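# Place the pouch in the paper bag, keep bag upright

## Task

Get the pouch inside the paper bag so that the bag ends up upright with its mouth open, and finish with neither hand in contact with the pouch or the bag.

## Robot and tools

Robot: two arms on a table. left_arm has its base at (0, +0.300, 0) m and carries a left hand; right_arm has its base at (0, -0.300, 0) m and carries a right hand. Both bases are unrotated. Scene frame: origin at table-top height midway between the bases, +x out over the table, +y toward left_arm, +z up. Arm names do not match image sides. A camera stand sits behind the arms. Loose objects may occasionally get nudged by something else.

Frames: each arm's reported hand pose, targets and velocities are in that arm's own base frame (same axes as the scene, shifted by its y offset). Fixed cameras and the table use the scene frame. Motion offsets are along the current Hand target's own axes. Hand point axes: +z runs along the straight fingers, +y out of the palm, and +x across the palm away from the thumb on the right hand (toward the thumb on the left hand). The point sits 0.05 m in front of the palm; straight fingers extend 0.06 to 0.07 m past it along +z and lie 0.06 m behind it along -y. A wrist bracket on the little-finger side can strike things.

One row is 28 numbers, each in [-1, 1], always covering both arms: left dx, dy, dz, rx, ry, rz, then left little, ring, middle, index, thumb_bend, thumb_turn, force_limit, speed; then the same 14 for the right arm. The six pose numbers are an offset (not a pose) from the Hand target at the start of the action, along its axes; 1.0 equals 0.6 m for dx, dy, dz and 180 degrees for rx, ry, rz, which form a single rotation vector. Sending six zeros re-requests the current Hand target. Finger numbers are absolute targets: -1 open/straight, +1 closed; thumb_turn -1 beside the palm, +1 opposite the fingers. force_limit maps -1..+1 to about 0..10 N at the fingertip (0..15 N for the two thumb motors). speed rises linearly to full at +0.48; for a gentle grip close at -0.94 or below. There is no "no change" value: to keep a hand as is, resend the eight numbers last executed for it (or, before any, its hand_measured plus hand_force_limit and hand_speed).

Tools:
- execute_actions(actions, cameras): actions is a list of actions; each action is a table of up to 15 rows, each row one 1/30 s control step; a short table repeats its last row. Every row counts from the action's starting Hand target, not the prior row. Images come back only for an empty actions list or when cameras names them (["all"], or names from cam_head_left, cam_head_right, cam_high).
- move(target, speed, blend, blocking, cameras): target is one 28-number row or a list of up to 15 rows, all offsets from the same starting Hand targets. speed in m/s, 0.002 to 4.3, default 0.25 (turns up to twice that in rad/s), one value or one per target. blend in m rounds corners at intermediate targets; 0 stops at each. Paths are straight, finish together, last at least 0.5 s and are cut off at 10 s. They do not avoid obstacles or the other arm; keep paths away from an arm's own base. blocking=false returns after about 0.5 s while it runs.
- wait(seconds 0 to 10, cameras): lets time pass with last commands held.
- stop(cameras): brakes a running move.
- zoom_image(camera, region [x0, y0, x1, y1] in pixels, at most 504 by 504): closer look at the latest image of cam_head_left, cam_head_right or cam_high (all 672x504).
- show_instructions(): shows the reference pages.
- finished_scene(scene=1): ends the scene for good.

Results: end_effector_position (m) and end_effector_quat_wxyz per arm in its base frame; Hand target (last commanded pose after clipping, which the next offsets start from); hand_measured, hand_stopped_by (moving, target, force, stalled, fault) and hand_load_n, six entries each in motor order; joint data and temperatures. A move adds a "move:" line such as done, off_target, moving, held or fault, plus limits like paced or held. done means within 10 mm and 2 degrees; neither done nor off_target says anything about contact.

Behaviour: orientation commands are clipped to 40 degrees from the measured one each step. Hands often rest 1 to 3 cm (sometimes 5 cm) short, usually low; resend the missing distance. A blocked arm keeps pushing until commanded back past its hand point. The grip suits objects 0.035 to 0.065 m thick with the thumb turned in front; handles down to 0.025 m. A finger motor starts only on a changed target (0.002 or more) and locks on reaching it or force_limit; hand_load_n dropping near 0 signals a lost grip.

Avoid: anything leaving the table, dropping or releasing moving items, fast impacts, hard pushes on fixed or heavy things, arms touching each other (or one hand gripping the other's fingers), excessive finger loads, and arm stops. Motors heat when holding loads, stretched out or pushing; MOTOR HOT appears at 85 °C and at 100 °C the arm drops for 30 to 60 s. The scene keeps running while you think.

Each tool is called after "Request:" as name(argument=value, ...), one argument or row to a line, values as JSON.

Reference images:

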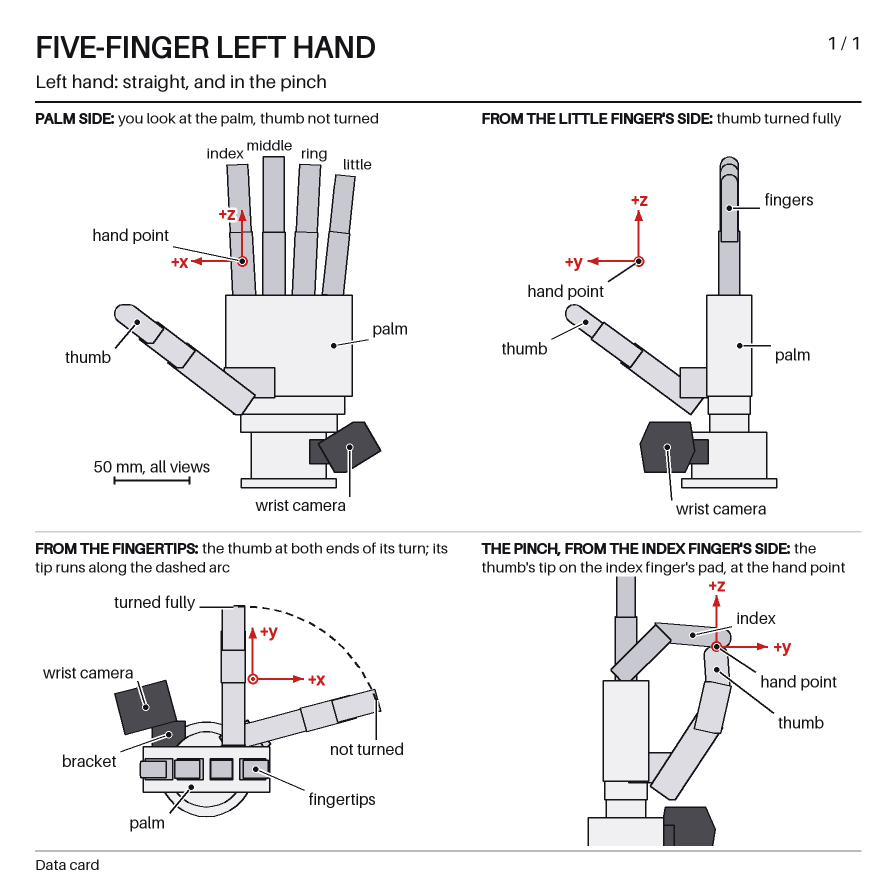

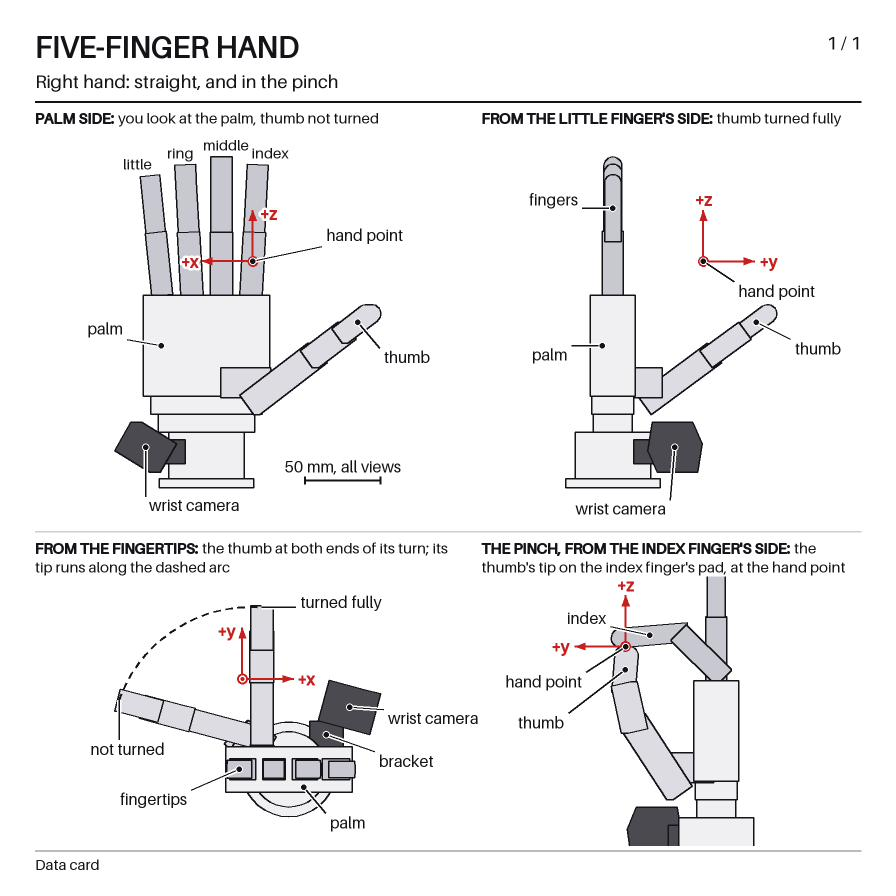

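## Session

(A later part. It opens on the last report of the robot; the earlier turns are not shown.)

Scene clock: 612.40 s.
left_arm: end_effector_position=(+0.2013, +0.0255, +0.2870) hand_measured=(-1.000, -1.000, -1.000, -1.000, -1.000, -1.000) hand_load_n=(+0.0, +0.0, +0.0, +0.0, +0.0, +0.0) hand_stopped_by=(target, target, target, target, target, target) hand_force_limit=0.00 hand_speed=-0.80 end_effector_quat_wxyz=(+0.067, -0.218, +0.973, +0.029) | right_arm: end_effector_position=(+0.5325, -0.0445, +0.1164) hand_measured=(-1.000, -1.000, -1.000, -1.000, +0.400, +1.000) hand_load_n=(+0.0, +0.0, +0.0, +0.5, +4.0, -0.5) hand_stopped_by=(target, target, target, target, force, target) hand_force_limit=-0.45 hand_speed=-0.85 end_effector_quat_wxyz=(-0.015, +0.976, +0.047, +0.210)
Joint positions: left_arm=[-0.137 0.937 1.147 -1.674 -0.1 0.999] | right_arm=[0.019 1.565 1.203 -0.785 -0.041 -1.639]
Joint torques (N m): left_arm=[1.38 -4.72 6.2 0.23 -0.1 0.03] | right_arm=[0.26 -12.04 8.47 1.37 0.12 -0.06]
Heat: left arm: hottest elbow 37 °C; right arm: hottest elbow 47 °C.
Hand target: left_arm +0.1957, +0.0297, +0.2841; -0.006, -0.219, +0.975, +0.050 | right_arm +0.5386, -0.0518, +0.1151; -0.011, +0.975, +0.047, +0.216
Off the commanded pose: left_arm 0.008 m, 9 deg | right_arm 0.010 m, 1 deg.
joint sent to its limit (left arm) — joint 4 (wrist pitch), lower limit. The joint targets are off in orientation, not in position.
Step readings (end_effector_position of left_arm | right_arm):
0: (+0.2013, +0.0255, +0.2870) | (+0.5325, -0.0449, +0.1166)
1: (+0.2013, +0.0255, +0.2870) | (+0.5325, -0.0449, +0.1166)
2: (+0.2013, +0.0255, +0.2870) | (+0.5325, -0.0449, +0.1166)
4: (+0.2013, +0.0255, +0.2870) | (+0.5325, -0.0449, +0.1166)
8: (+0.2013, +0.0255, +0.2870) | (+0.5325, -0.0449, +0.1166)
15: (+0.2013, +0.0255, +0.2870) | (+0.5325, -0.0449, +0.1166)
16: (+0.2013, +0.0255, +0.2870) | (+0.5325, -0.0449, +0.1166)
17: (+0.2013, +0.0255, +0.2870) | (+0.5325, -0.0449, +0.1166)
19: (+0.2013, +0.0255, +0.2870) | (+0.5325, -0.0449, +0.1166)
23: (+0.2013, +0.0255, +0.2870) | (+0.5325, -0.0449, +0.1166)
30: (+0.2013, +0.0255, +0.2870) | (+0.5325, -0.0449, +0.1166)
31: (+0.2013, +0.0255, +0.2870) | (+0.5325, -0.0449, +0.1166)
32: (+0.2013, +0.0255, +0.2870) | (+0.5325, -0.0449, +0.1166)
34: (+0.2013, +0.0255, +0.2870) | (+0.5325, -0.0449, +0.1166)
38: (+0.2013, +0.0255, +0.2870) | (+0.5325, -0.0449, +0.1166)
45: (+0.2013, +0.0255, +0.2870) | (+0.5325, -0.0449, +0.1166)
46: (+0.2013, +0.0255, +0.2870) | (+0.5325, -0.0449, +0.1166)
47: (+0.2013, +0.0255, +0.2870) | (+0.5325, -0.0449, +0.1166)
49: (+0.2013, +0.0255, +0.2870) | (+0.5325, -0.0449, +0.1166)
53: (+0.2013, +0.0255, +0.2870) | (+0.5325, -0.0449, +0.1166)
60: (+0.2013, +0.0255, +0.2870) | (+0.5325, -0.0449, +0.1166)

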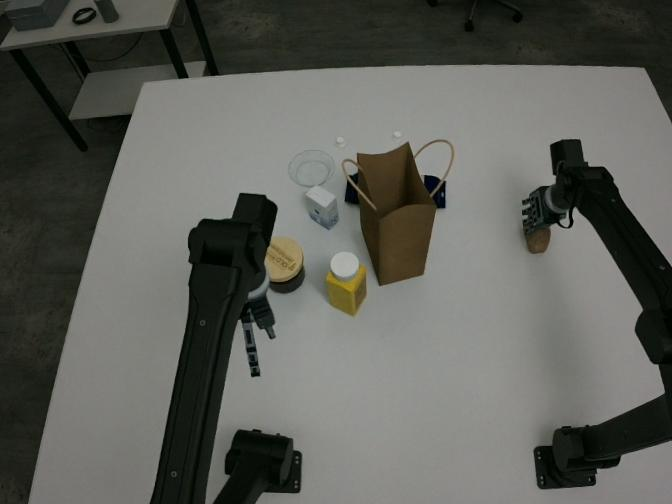

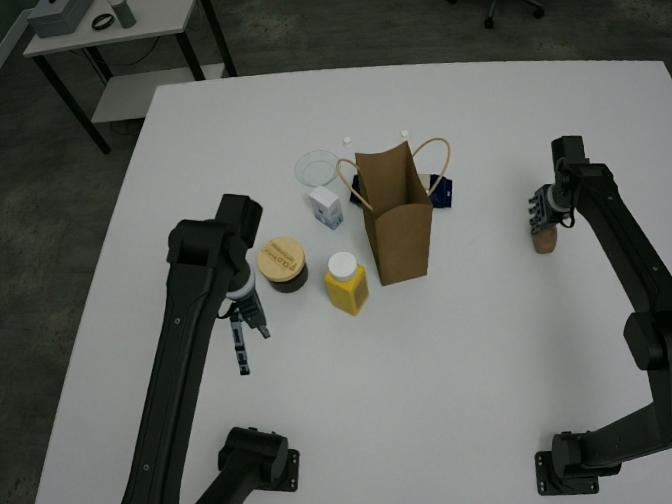

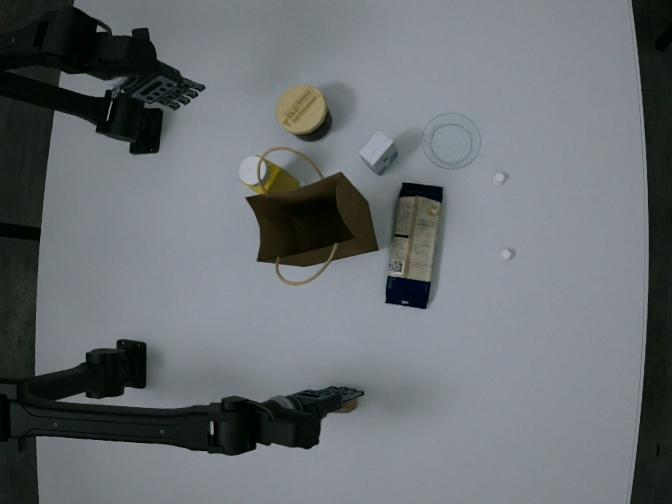

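Request:
execute_actions(
  actions=[
    [[0,0,0,0,0,0,-1,-1,-1,-1,-1,-1,0,-0.8,0,0,0,0,0,0,-0.3,-0.3,-0.3,-0.3,0.9,1,-0.3,-0.88]],
    [[0,0,0,0,0,0,-1,-1,-1,-1,-1,-1,0,-0.8,0,0,0,0,0,0,-0.3,-0.3,-0.3,-0.3,0.9,1,-0.3,-0.88]],
    [[0,0,0,0,0,0,-1,-1,-1,-1,-1,-1,0,-0.8,0,0,0,0,0,0,-0.3,-0.3,-0.3,-0.3,0.9,1,-0.3,-0.88]],
  ],
  cameras=["cam_head_left","cam_high"],
)

Request:
zoom_image(
  camera="cam_head_left",
  region=[470, 150, 610, 290],
)

Request:
zoom_image(
  camera="cam_high",
  region=[250, 340, 390, 460],
)

Scene clock: 620.60 s.
left_arm: end_effector_position=(+0.2013, +0.0255, +0.2870) hand_measured=(-1.000, -1.000, -1.000, -1.000, -1.000, -1.000) hand_load_n=(+0.0, -0.5, +0.0, +0.0, +0.0, +0.0) hand_stopped_by=(target, target, target, target, target, target) hand_force_limit=0.00 hand_speed=-0.80 end_effector_quat_wxyz=(+0.067, -0.218, +0.973, +0.029) | right_arm: end_effector_position=(+0.5331, -0.0443, +0.1165) hand_measured=(-0.366, -0.912, -0.980, -0.990, +0.400, +1.000) hand_load_n=(+3.5, +0.0, +0.0, +2.5, +4.0, +2.5) hand_stopped_by=(force, force, force, force, force, target) hand_force_limit=-0.30 hand_speed=-0.88 end_effector_quat_wxyz=(-0.015, +0.976, +0.047, +0.211)
Joint positions: left_arm=[-0.137 0.937 1.147 -1.674 -0.1 0.999] | right_arm=[0.019 1.565 1.203 -0.783 -0.042 -1.639]
Joint torques (N m): left_arm=[1.38 -4.66 6.2 0.21 -0.1 0.03] | right_arm=[0.21 -12.16 8.36 1.31 0.16 -0.07]
Heat: left arm: hottest elbow 37 °C; right arm: hottest elbow 47 °C.
Hand target: left_arm +0.1957, +0.0297, +0.2841; -0.006, -0.219, +0.975, +0.050 | right_arm +0.5386, -0.0518, +0.1151; -0.011, +0.975, +0.047, +0.216
Off the commanded pose: left_arm 0.008 m, 9 deg | right_arm 0.009 m, 1 deg.
joint sent to its limit (left arm) — joint 4 (wrist pitch), lower limit. The joint targets are off in orientation, not in position.
Step readings (end_effector_position of left_arm | right_arm):
0: (+0.2013, +0.0255, +0.2870) | (+0.5325, -0.0445, +0.1164)
1: (+0.2013, +0.0255, +0.2870) | (+0.5325, -0.0445, +0.1164)
2: (+0.2013, +0.0255, +0.2870) | (+0.5325, -0.0445, +0.1164)
4: (+0.2013, +0.0255, +0.2870) | (+0.5326, -0.0444, +0.1164)
8: (+0.2013, +0.0255, +0.2870) | (+0.5329, -0.0443, +0.1164)
15: (+0.2013, +0.0255, +0.2870) | (+0.5331, -0.0443, +0.1165)
16: (+0.2013, +0.0255, +0.2870) | (+0.5331, -0.0443, +0.1165)
17: (+0.2013, +0.0255, +0.2870) | (+0.5331, -0.0443, +0.1165)
19: (+0.2013, +0.0255, +0.2870) | (+0.5331, -0.0443, +0.1165)
23: (+0.2013, +0.0255, +0.2870) | (+0.5331, -0.0443, +0.1165)
30: (+0.2013, +0.0255, +0.2870) | (+0.5331, -0.0443, +0.1165)
31: (+0.2013, +0.0255, +0.2870) | (+0.5331, -0.0443, +0.1165)
32: (+0.2013, +0.0255, +0.2870) | (+0.5331, -0.0443, +0.1165)
34: (+0.2013, +0.0255, +0.2870) | (+0.5331, -0.0443, +0.1165)
38: (+0.2013, +0.0255, +0.2870) | (+0.5331, -0.0443, +0.1165)
45: (+0.2013, +0.0255, +0.2870) | (+0.5331, -0.0443, +0.1165)
Images, in order (width x height): cam_head_left 672x504, cam_high 672x504.

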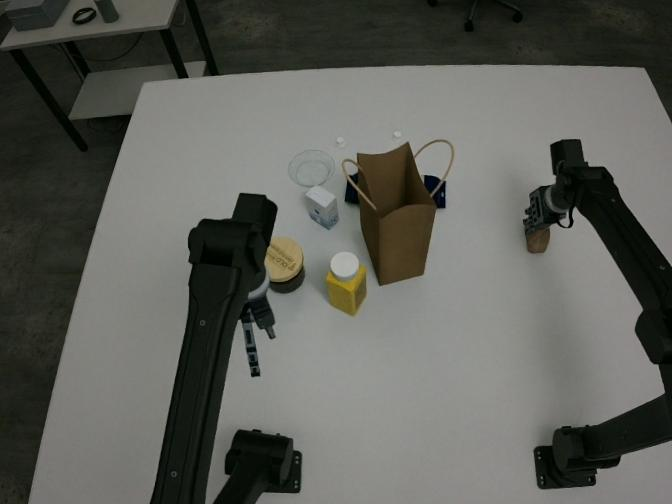

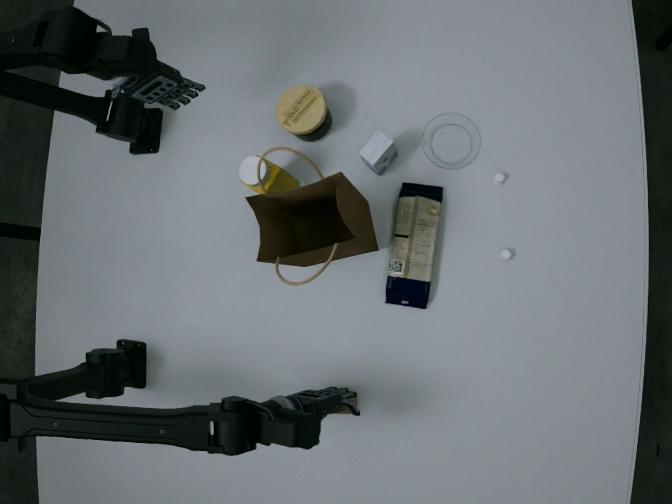

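Scaled by 3.600 from the camera's 672x504 image, which has a finer 960x720 frame.

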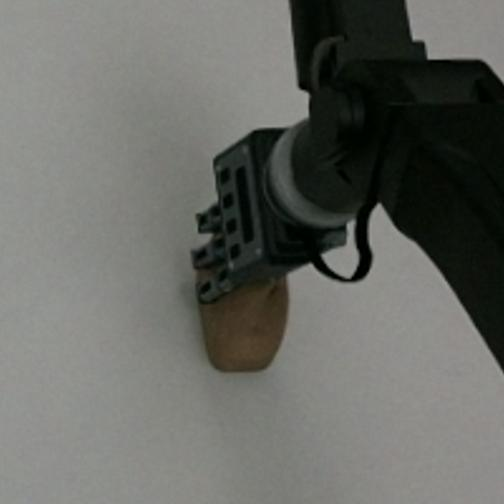

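Scaled by 3.600 from the camera's 672x504 image, which has a finer 960x720 frame.

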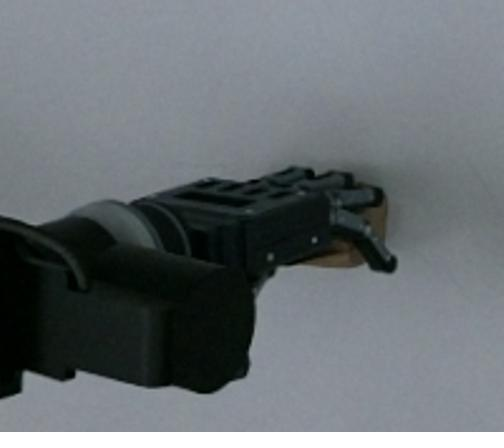

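Request:
execute_actions(
  actions=[
    [[0,0,0,0,0,0,-1,-1,-1,-1,-1,-1,0,-0.8,0,0,0,0,0,0,-0.3,-0.3,-0.3,-0.3,0.97,1,0.25,-0.88]],
    [[0,0,0,0,0,0,-1,-1,-1,-1,-1,-1,0,-0.8,0,0,0,0,0,0,-0.3,-0.3,-0.3,-0.3,0.97,1,0.25,-0.88]],
  ],
)

Request:
move(
  target=[0,0,0,0,0,0,-1,-1,-1,-1,-1,-1,0,-0.8,0.0845,0,-0.181,0,0,0,-0.3,-0.3,-0.3,-0.3,0.97,1,0.25,-0.88],
  speed=0.08,
  cameras=["cam_head_left","cam_high"],
)

Request:
zoom_image(
  camera="cam_head_left",
  region=[470, 130, 630, 290],
)

Request:
zoom_image(
  camera="cam_high",
  region=[250, 340, 390, 460],
)

Scene clock: 627.43 s.
left_arm: end_effector_position=(+0.2013, +0.0255, +0.2870) hand_measured=(-1.000, -1.000, -1.000, -1.000, -1.000, -1.000) hand_load_n=(+0.0, +0.0, +0.0, +0.0, +0.0, +0.0) hand_stopped_by=(target, target, target, target, target, target) hand_force_limit=0.00 hand_speed=-0.80 end_effector_quat_wxyz=(+0.067, -0.218, +0.973, +0.029) | right_arm: end_effector_position=(+0.5331, -0.0443, +0.1165) hand_measured=(-0.366, -0.912, -0.980, -0.992, +0.454, +1.000) hand_load_n=(+4.0, +0.5, +0.0, +5.5, +8.5, +3.0) hand_stopped_by=(force, force, force, force, force, target) hand_force_limit=0.25 hand_speed=-0.88 end_effector_quat_wxyz=(-0.015, +0.976, +0.047, +0.211)
Joint positions: left_arm=[-0.137 0.937 1.147 -1.674 -0.1 0.999] | right_arm=[0.019 1.565 1.203 -0.783 -0.042 -1.639]
Joint torques (N m): left_arm=[1.38 -4.72 6.2 0.23 -0.1 0.03] | right_arm=[0.26 -12.22 8.39 1.26 0.17 -0.09]
Heat: left arm: hottest elbow 37 °C; right arm: hottest elbow 46 °C.
Hand target: left_arm +0.1957, +0.0297, +0.2841; -0.006, -0.219, +0.975, +0.050 | right_arm +0.5386, -0.0518, +0.1151; -0.011, +0.975, +0.047, +0.216
Off the commanded pose: left_arm 0.008 m, 9 deg | right_arm 0.009 m, 1 deg.
joint sent to its limit (left arm) — joint 4 (wrist pitch), lower limit. The joint targets are off in orientation, not in position.
Step readings (end_effector_position of left_arm | right_arm):
0: (+0.2013, +0.0255, +0.2870) | (+0.5331, -0.0443, +0.1165)
1: (+0.2013, +0.0255, +0.2870) | (+0.5331, -0.0443, +0.1165)
2: (+0.2013, +0.0255, +0.2870) | (+0.5331, -0.0443, +0.1165)
4: (+0.2013, +0.0255, +0.2870) | (+0.5331, -0.0443, +0.1165)
8: (+0.2013, +0.0255, +0.2870) | (+0.5331, -0.0443, +0.1165)
15: (+0.2013, +0.0255, +0.2870) | (+0.5331, -0.0443, +0.1165)
16: (+0.2013, +0.0255, +0.2870) | (+0.5331, -0.0443, +0.1165)
17: (+0.2013, +0.0255, +0.2870) | (+0.5331, -0.0443, +0.1165)
19: (+0.2013, +0.0255, +0.2870) | (+0.5331, -0.0443, +0.1165)
23: (+0.2013, +0.0255, +0.2870) | (+0.5331, -0.0443, +0.1165)
30: (+0.2013, +0.0255, +0.2870) | (+0.5331, -0.0443, +0.1165)

Scene clock: 629.57 s.
left_arm: end_effector_position=(+0.2013, +0.0255, +0.2870) hand_measured=(-1.000, -1.000, -1.000, -1.000, -1.000, -1.000) hand_load_n=(+0.0, +0.0, +0.0, +0.0, +0.0, +0.0) hand_stopped_by=(target, target, target, target, target, target) hand_force_limit=0.00 hand_speed=-0.80 end_effector_quat_wxyz=(+0.067, -0.218, +0.973, +0.029) | right_arm: end_effector_position=(+0.5239, -0.0448, +0.1939) hand_measured=(-0.366, -0.912, -0.980, -0.992, +0.454, +1.000) hand_load_n=(+3.0, +0.0, +0.0, +2.0, +6.0, +2.5) hand_stopped_by=(force, force, force, force, force, target) hand_force_limit=0.25 hand_speed=-0.88 end_effector_quat_wxyz=(-0.015, +0.983, +0.046, +0.177)
Joint positions: left_arm=[-0.137 0.937 1.147 -1.674 -0.1 0.999] | right_arm=[0.019 1.534 1.391 -1.073 -0.04 -1.639]
Joint torques (N m): left_arm=[1.38 -4.66 6.2 0.21 -0.1 0.03] | right_arm=[0.26 -15.56 13.34 0.25 0.11 -0.08]
Heat: left arm: hottest elbow 37 °C; right arm: hottest elbow 47 °C.
Hand target: left_arm +0.1957, +0.0297, +0.2841; -0.006, -0.219, +0.975, +0.050 | right_arm +0.5388, -0.0519, +0.2349; -0.011, +0.975, +0.047, +0.216
Off the commanded pose: left_arm 0.008 m, 9 deg | right_arm 0.044 m, 5 deg.
joint sent to its limit (left arm) — joint 4 (wrist pitch), lower limit. The joint targets are off in orientation, not in position.
move: off_target (left_arm, right_arm)
Images, in order (width x height): cam_head_left 672x504, cam_high 672x504.

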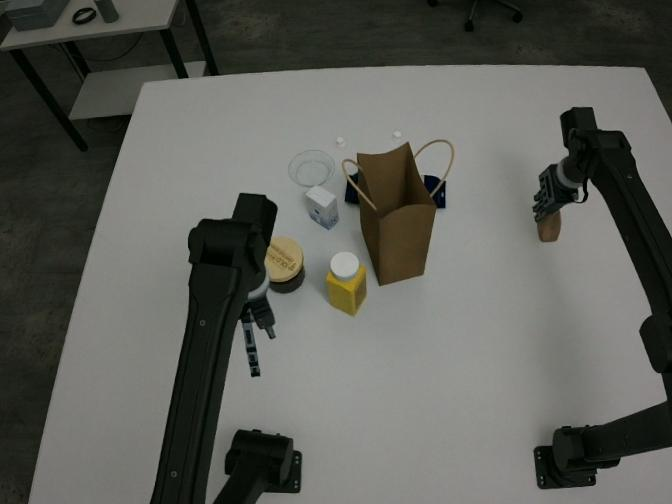

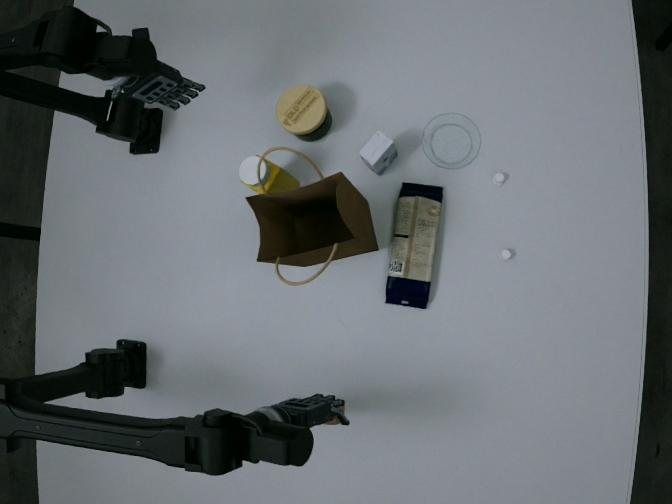

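Scaled by 3.150 from the camera's 672x504 image, which has a finer 960x720 frame.

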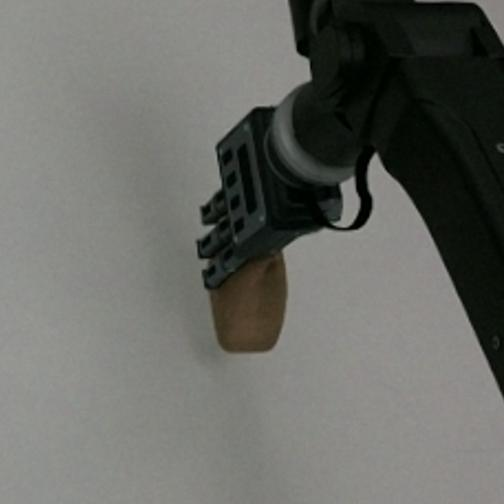

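Scaled by 3.600 from the camera's 672x504 image, which has a finer 960x720 frame.

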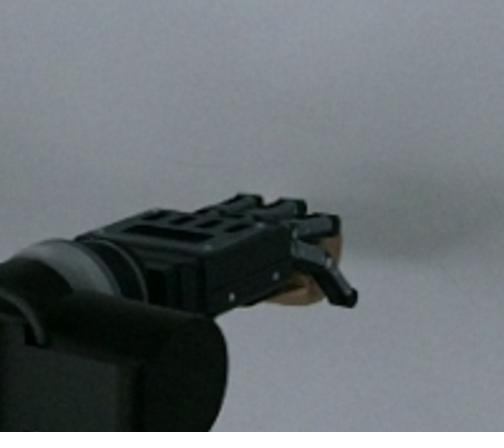

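Request:
execute_actions(
  actions=[
    [[0,0,0,0,0,0,-1,-1,-1,-1,-1,-1,0,-0.8,0,0,0,0,0,0,-0.3,-0.5,-0.5,-0.5,0.97,1,-0.25,-0.9]],
    [[0,0,0,0,0,0,-1,-1,-1,-1,-1,-1,0,-0.8,0,0,0,0,0,0,-0.3,-0.5,-0.5,-0.5,0.97,1,-0.25,-0.9]],
    [[0,0,0,0,0,0,-1,-1,-1,-1,-1,-1,0,-0.8,0,0,0,0,0,0,-0.3,-0.5,-0.5,-0.5,1.0,1,0.3,-0.9]],
    [[0,0,0,0,0,0,-1,-1,-1,-1,-1,-1,0,-0.8,0,0,0,0,0,0,-0.3,-0.5,-0.5,-0.5,1.0,1,0.3,-0.9]],
  ],
  cameras=["cam_head_left","cam_high"],
)

Request:
zoom_image(
  camera="cam_head_left",
  region=[470, 130, 630, 290],
)

Scene clock: 641.70 s.
left_arm: end_effector_position=(+0.2013, +0.0255, +0.2870) hand_measured=(-1.000, -1.000, -1.000, -1.000, -1.000, -1.000) hand_load_n=(+0.0, +0.0, +0.0, +0.0, +0.0, +0.0) hand_stopped_by=(target, target, target, target, target, target) hand_force_limit=0.00 hand_speed=-0.80 end_effector_quat_wxyz=(+0.067, -0.218, +0.973, +0.029) | right_arm: end_effector_position=(+0.5239, -0.0448, +0.1939) hand_measured=(-0.366, -0.794, -0.824, -0.854, +0.468, +1.000) hand_load_n=(+3.0, +0.0, +4.0, +1.0, +10.0, +3.0) hand_stopped_by=(force, force, force, force, force, target) hand_force_limit=0.30 hand_speed=-0.90 end_effector_quat_wxyz=(-0.015, +0.983, +0.046, +0.177)
Joint positions: left_arm=[-0.137 0.937 1.147 -1.674 -0.1 0.999] | right_arm=[0.019 1.534 1.391 -1.073 -0.04 -1.639]
Joint torques (N m): left_arm=[1.38 -4.72 6.22 0.23 -0.1 0.03] | right_arm=[0.26 -15.44 13.48 0.21 0.12 -0.07]
Heat: left arm: hottest elbow 37 °C; right arm: hottest elbow 46 °C.
Hand target: left_arm +0.1957, +0.0297, +0.2841; -0.006, -0.219, +0.975, +0.050 | right_arm +0.5388, -0.0519, +0.2349; -0.011, +0.975, +0.047, +0.216
Off the commanded pose: left_arm 0.008 m, 9 deg | right_arm 0.044 m, 5 deg.
joint sent to its limit (left arm) — joint 4 (wrist pitch), lower limit. The joint targets are off in orientation, not in position.
Step readings (end_effector_position of left_arm | right_arm):
0: (+0.2013, +0.0255, +0.2870) | (+0.5239, -0.0448, +0.1939)
1: (+0.2013, +0.0255, +0.2870) | (+0.5239, -0.0448, +0.1939)
2: (+0.2013, +0.0255, +0.2870) | (+0.5239, -0.0448, +0.1939)
4: (+0.2013, +0.0255, +0.2870) | (+0.5239, -0.0448, +0.1939)
8: (+0.2013, +0.0255, +0.2870) | (+0.5239, -0.0448, +0.1939)
15: (+0.2013, +0.0255, +0.2870) | (+0.5239, -0.0448, +0.1939)
16: (+0.2013, +0.0255, +0.2870) | (+0.5239, -0.0448, +0.1939)
17: (+0.2013, +0.0255, +0.2870) | (+0.5239, -0.0448, +0.1939)
19: (+0.2013, +0.0255, +0.2870) | (+0.5239, -0.0448, +0.1939)
23: (+0.2013, +0.0255, +0.2870) | (+0.5239, -0.0448, +0.1939)
30: (+0.2013, +0.0255, +0.2870) | (+0.5239, -0.0448, +0.1939)
31: (+0.2013, +0.0255, +0.2870) | (+0.5239, -0.0448, +0.1939)
32: (+0.2013, +0.0255, +0.2870) | (+0.5239, -0.0448, +0.1939)
34: (+0.2013, +0.0255, +0.2870) | (+0.5239, -0.0448, +0.1939)
38: (+0.2013, +0.0255, +0.2870) | (+0.5239, -0.0448, +0.1939)
45: (+0.2013, +0.0255, +0.2870) | (+0.5239, -0.0448, +0.1939)
46: (+0.2013, +0.0255, +0.2870) | (+0.5239, -0.0448, +0.1939)
47: (+0.2013, +0.0255, +0.2870) | (+0.5239, -0.0448, +0.1939)
49: (+0.2013, +0.0255, +0.2870) | (+0.5239, -0.0448, +0.1939)
53: (+0.2013, +0.0255, +0.2870) | (+0.5239, -0.0448, +0.1939)
60: (+0.2013, +0.0255, +0.2870) | (+0.5239, -0.0448, +0.1939)
Images, in order (width x height): cam_head_left 672x504, cam_high 672x504.

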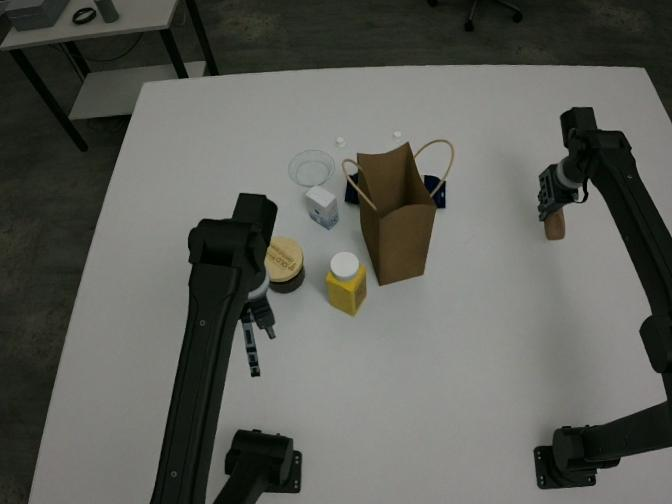

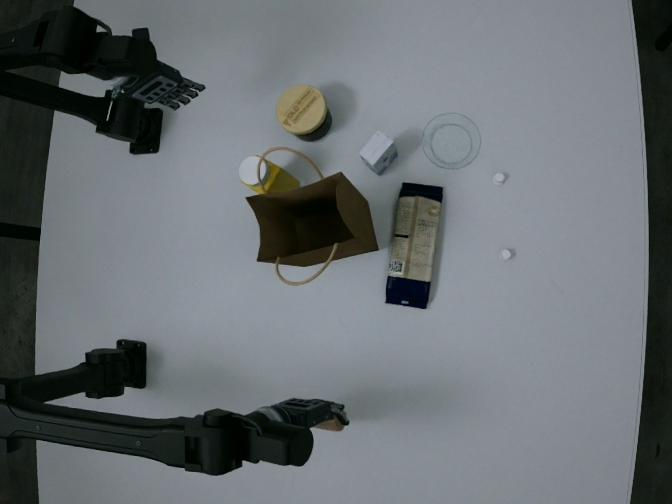

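Scaled by 3.150 from the camera's 672x504 image, which has a finer 960x720 frame.

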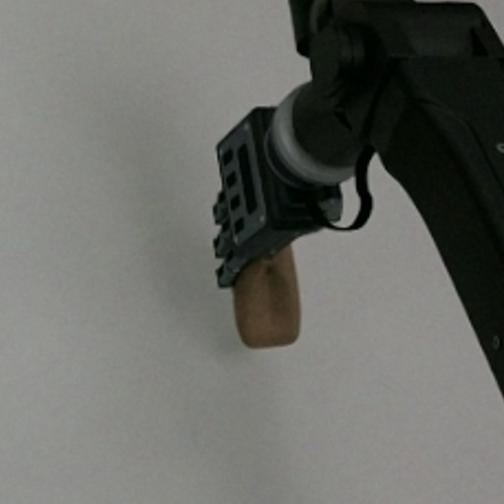

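Request:
move(
  target=[
    [0,0,0,0,0,0,-1,-1,-1,-1,-1,-1,0,-0.8,0.0716,-0.1319,-0.4357,0.013,0.036,-0.021,-0.3,-0.5,-0.5,-0.5,1.0,1,0.3,-0.9],
    [0,0,0,0,0,0,-1,-1,-1,-1,-1,-1,0,-0.8,0.0067,-0.5246,-0.4844,0.0259,0.0721,-0.0423,-0.3,-0.5,-0.5,-0.5,1.0,1,0.3,-0.9],
  ],
  speed=0.12,
  blend=[0.05,0],
  cameras=["all"],
)

Request:
zoom_image(
  camera="cam_head_left",
  region=[340, 100, 560, 300],
)

Request:
zoom_image(
  camera="cam_high",
  region=[130, 150, 370, 350],
)

Scene clock: 667.57 s.
left_arm: end_effector_position=(+0.2013, +0.0255, +0.2870) hand_measured=(-1.000, -1.000, -1.000, -1.000, -1.000, -1.000) hand_load_n=(+0.0, +0.0, +0.0, +0.0, +0.0, +0.0) hand_stopped_by=(target, target, target, target, target, target) hand_force_limit=0.00 hand_speed=-0.80 end_effector_quat_wxyz=(+0.067, -0.218, +0.973, +0.029) | right_arm: end_effector_position=(+0.3894, +0.2439, +0.4768) hand_measured=(-0.366, -0.794, -0.824, -0.854, +0.468, +1.000) hand_load_n=(+3.0, +0.0, +4.0, +0.5, +9.5, +3.0) hand_stopped_by=(force, force, force, force, force, target) hand_force_limit=0.30 hand_speed=-0.90 end_effector_quat_wxyz=(-0.022, +0.946, +0.126, +0.297)
Joint positions: left_arm=[-0.137 0.937 1.147 -1.674 -0.1 0.999] | right_arm=[0.779 1.458 2.014 -1.601 0.313 -1.14]
Joint torques (N m): left_arm=[1.38 -4.66 6.19 0.23 -0.1 0.03] | right_arm=[1.85 -11.28 12.3 1.26 0.57 0.14]
Heat: left arm: hottest elbow 37 °C; right arm: hottest elbow 48 °C.
Hand target: left_arm +0.1957, +0.0297, +0.2841; -0.006, -0.219, +0.975, +0.050 | right_arm +0.3904, +0.2497, +0.5006; -0.041, +0.938, +0.118, +0.323
Off the commanded pose: left_arm 0.008 m, 9 deg | right_arm 0.024 m, 4 deg.
joint sent to its limit (left arm) — joint 4 (wrist pitch), lower limit. The joint targets are off in orientation, not in position.
move: off_target (left_arm, right_arm)

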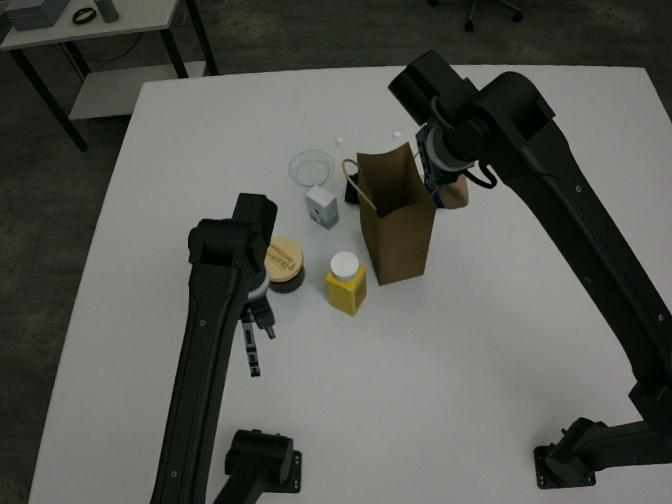

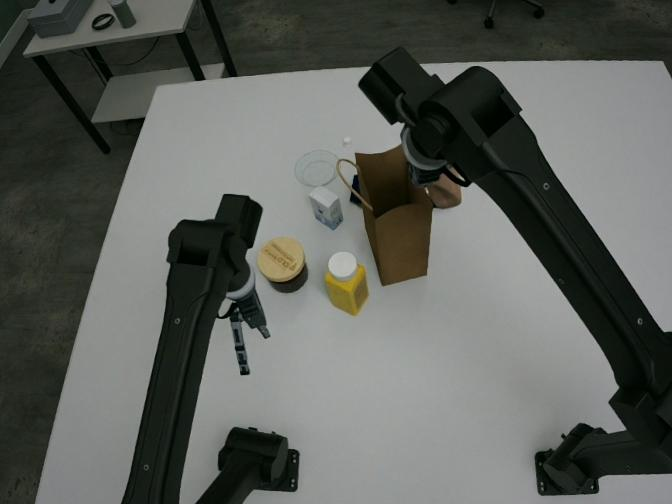

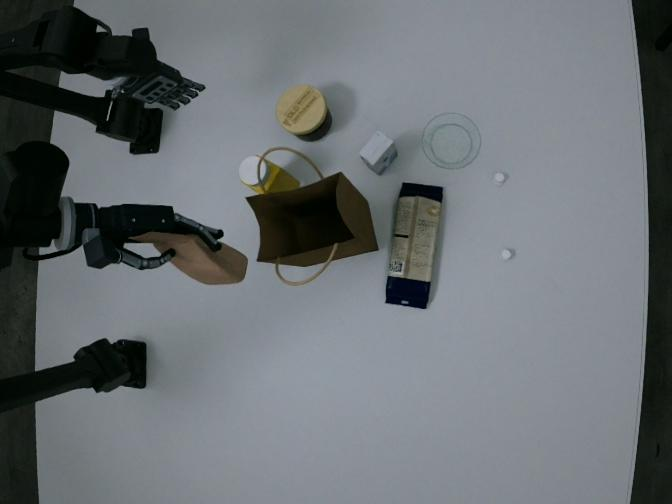

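Scaled by 2.291 from the camera's 672x504 image, which has a finer 960x720 frame.

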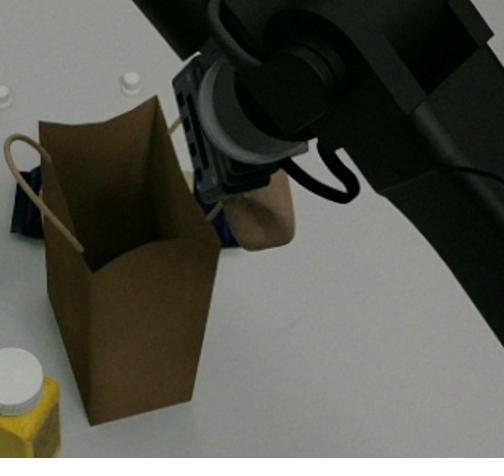

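Scaled by 2.100 from the camera's 672x504 image, which has a finer 960x720 frame.

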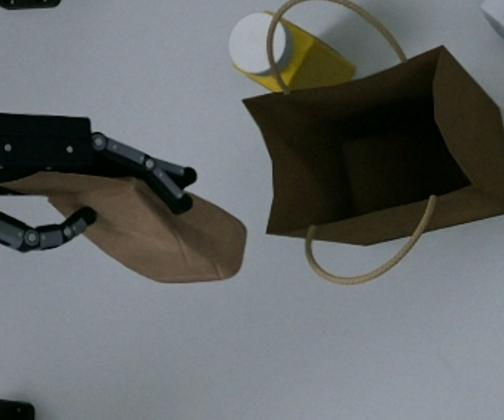

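Request:
zoom_image(
  camera="cam_high",
  region=[150, 210, 270, 310],
)

Request:
zoom_image(
  camera="cam_head_left",
  region=[410, 110, 510, 230],
)

Request:
zoom_image(
  camera="cam_head_right",
  region=[390, 110, 490, 230],
)

Scaled by 4.200 from the camera's 672x504 image, which has a finer 960x720 frame.

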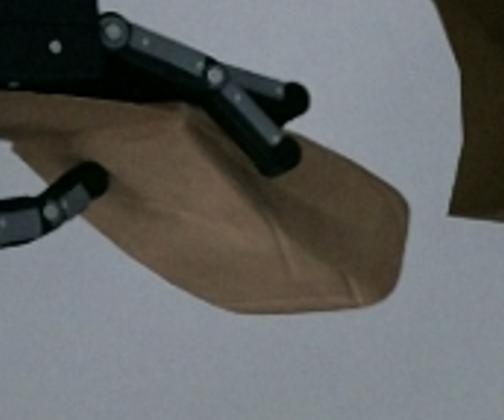

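Scaled by 4.200 from the camera's 672x504 image, which has a finer 960x720 frame.

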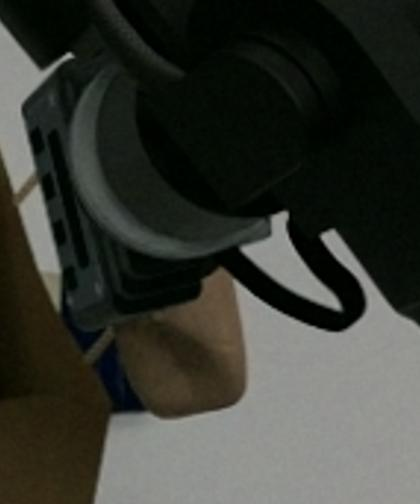

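Scaled by 4.200 from the camera's 672x504 image, which has a finer 960x720 frame.

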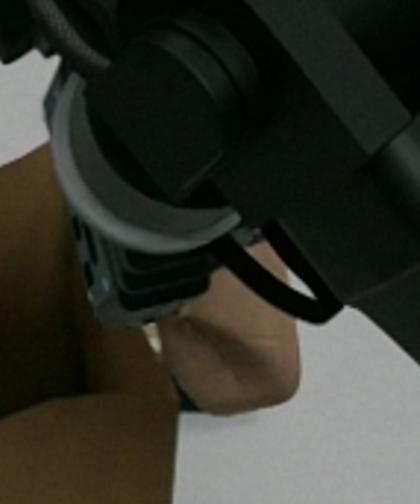

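Request:
move(
  target=[0,0,0,0,0,0,-1,-1,-1,-1,-1,-1,0,-0.8,0.1412,-0.0453,0.1315,0,0,0,-0.3,-0.5,-0.5,-0.5,1.0,1,0.3,-0.9],
  speed=0.12,
  cameras=["all"],
)

Request:
zoom_image(
  camera="cam_head_right",
  region=[330, 60, 530, 300],
)

Request:
zoom_image(
  camera="cam_high",
  region=[190, 130, 400, 330],
)

Scene clock: 690.90 s.
left_arm: end_effector_position=(+0.2013, +0.0255, +0.2870) hand_measured=(-1.000, -1.000, -1.000, -1.000, -1.000, -1.000) hand_load_n=(+0.0, +0.0, +0.0, +0.0, +0.0, +0.0) hand_stopped_by=(target, target, target, target, target, target) hand_force_limit=0.00 hand_speed=-0.80 end_effector_quat_wxyz=(+0.067, -0.218, +0.973, +0.029) | right_arm: end_effector_position=(+0.4898, +0.3118, +0.4693) hand_measured=(-0.366, -0.794, -0.824, -0.854, +0.468, +1.000) hand_load_n=(+3.0, +0.0, +3.5, +1.0, +9.5, +2.5) hand_stopped_by=(force, force, force, force, force, target) hand_force_limit=0.30 hand_speed=-0.90 end_effector_quat_wxyz=(-0.034, +0.944, +0.122, +0.304)
Joint positions: left_arm=[-0.137 0.937 1.147 -1.674 -0.1 0.999] | right_arm=[0.733 1.798 2.421 -1.631 0.28 -1.176]
Joint torques (N m): left_arm=[1.44 -4.72 6.19 0.23 -0.1 0.03] | right_arm=[0.15 -15.5 11.84 0.61 0.33 -0.12]
Heat: left arm: hottest elbow 37 °C; right arm: hottest elbow 48 °C.
Hand target: left_arm +0.1957, +0.0297, +0.2841; -0.006, -0.219, +0.975, +0.050 | right_arm +0.4954, +0.3047, +0.4905; -0.041, +0.938, +0.118, +0.323
Off the commanded pose: left_arm 0.008 m, 9 deg | right_arm 0.023 m, 2 deg.
joint sent to its limit (left arm) — joint 4 (wrist pitch), lower limit. The joint targets are off in orientation, not in position.
move: off_target (left_arm, right_arm)

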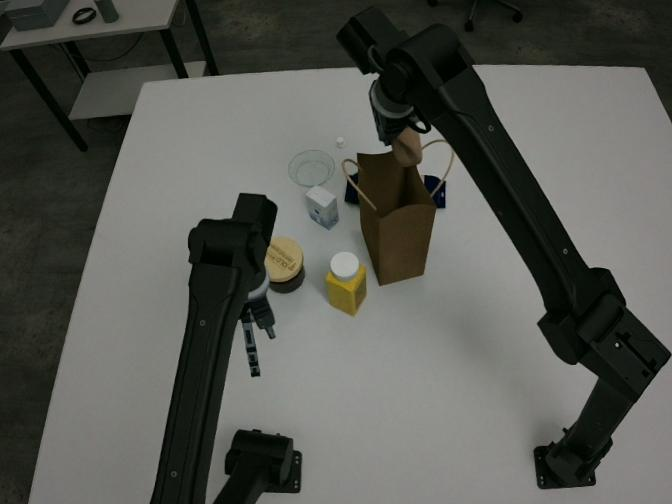

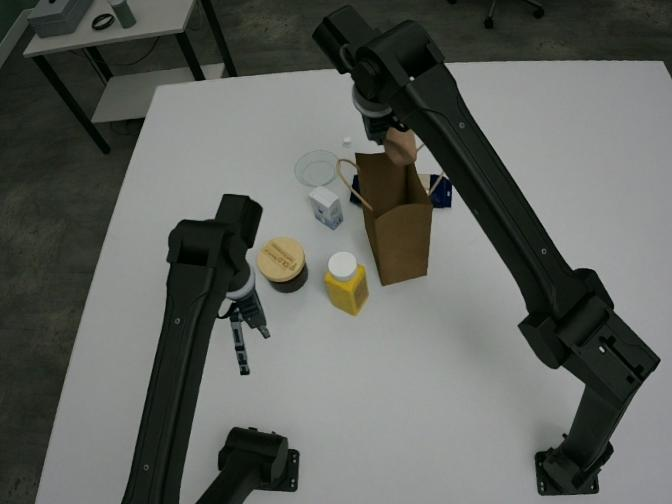

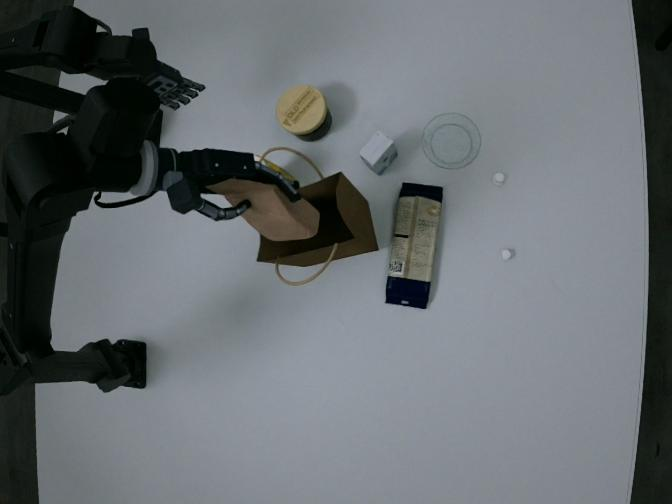

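Scaled by 2.100 from the camera's 672x504 image, which has a finer 960x720 frame.

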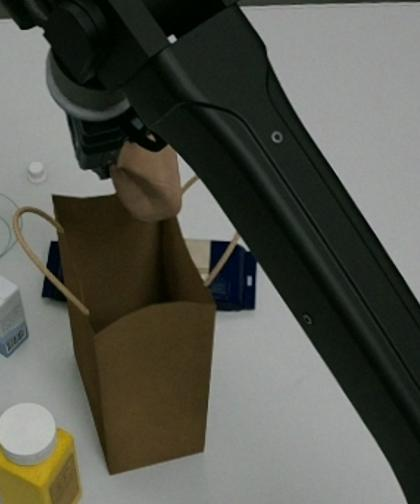

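Scaled by 2.400 from the camera's 672x504 image, which has a finer 960x720 frame.

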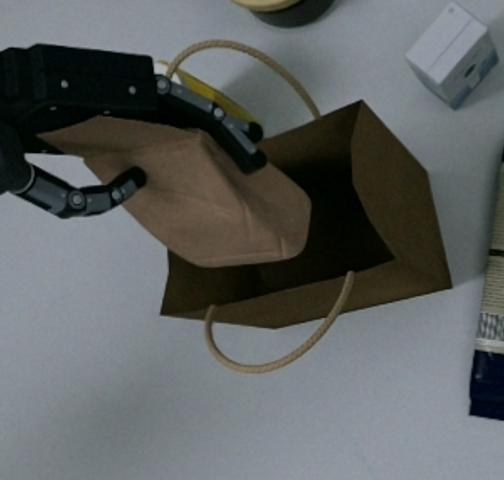

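Request:
move(
  target=[0,0,0,0,0,0,-1,-1,-1,-1,-1,-1,0,-0.8,-0.0797,0.01,0.0858,0,-0.0222,0,-0.3,-0.5,-0.5,-0.5,1.0,1,0.3,-0.9],
  speed=0.08,
  cameras=["all"],
)

Request:
zoom_image(
  camera="cam_head_right",
  region=[330, 60, 530, 300],
)

Request:
zoom_image(
  camera="cam_high",
  region=[190, 130, 400, 330],
)

Scene clock: 704.27 s.
left_arm: end_effector_position=(+0.2013, +0.0255, +0.2870) hand_measured=(-1.000, -1.000, -1.000, -1.000, -1.000, -1.000) hand_load_n=(+0.0, +0.0, +0.0, +0.0, +0.0, +0.0) hand_stopped_by=(target, target, target, target, target, target) hand_force_limit=0.00 hand_speed=-0.80 end_effector_quat_wxyz=(+0.067, -0.218, +0.973, +0.029) | right_arm: end_effector_position=(+0.4890, +0.3075, +0.3921) hand_measured=(-0.366, -0.794, -0.824, -0.854, +0.468, +1.000) hand_load_n=(+3.0, +0.5, +4.0, +1.0, +9.5, +3.0) hand_stopped_by=(force, force, force, force, force, target) hand_force_limit=0.30 hand_speed=-0.90 end_effector_quat_wxyz=(-0.022, +0.957, +0.127, +0.261)
Joint positions: left_arm=[-0.137 0.937 1.147 -1.674 -0.1 0.999] | right_arm=[0.718 1.729 2.121 -1.489 0.246 -1.176]
Joint torques (N m): left_arm=[1.44 -4.66 6.2 0.23 -0.1 0.03] | right_arm=[0.21 -18.67 9.07 1.47 0.32 -0.08]
Heat: left arm: hottest elbow 37 °C; right arm: hottest elbow 50 °C.
Hand target: left_arm +0.1957, +0.0297, +0.2841; -0.006, -0.219, +0.975, +0.050 | right_arm +0.4910, +0.2975, +0.4205; -0.037, +0.949, +0.120, +0.290
Off the commanded pose: left_arm 0.008 m, 9 deg | right_arm 0.030 m, 4 deg.
joint sent to its limit (left arm) — joint 4 (wrist pitch), lower limit. The joint targets are off in orientation, not in position.
move: off_target (left_arm, right_arm)

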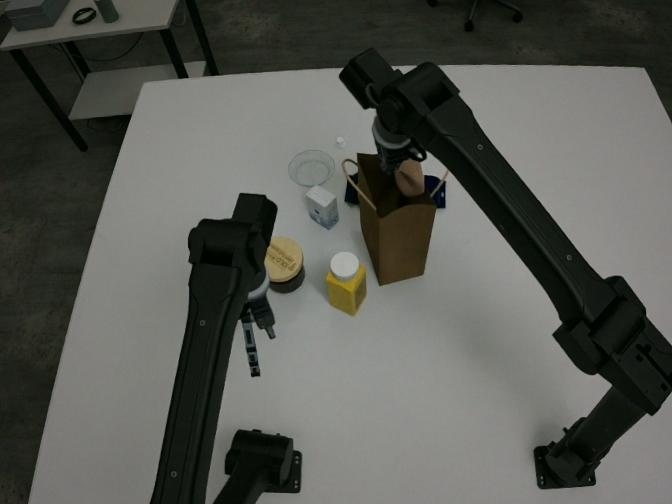

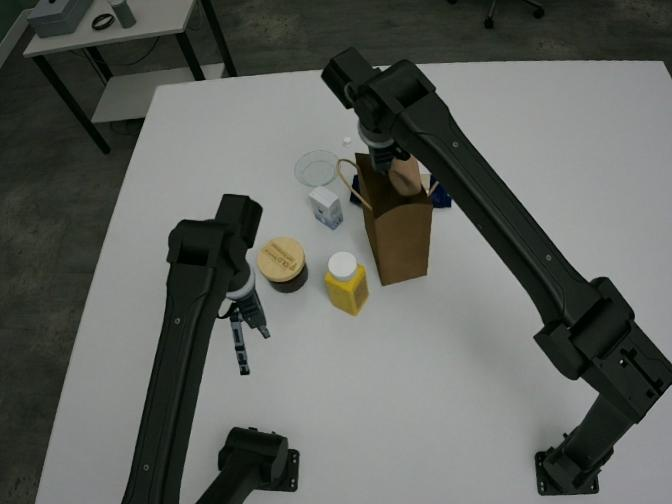

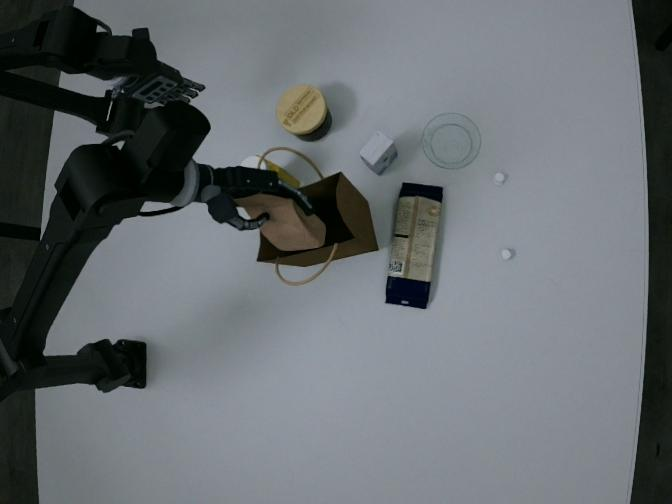

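Scaled by 2.100 from the camera's 672x504 image, which has a finer 960x720 frame.

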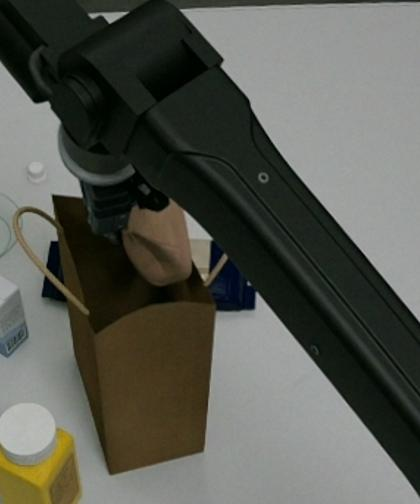

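Scaled by 2.400 from the camera's 672x504 image, which has a finer 960x720 frame.

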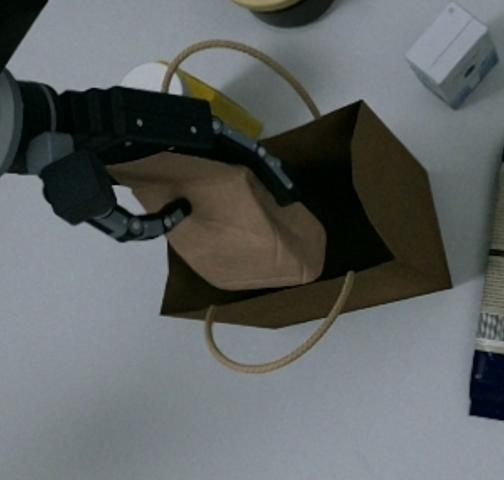

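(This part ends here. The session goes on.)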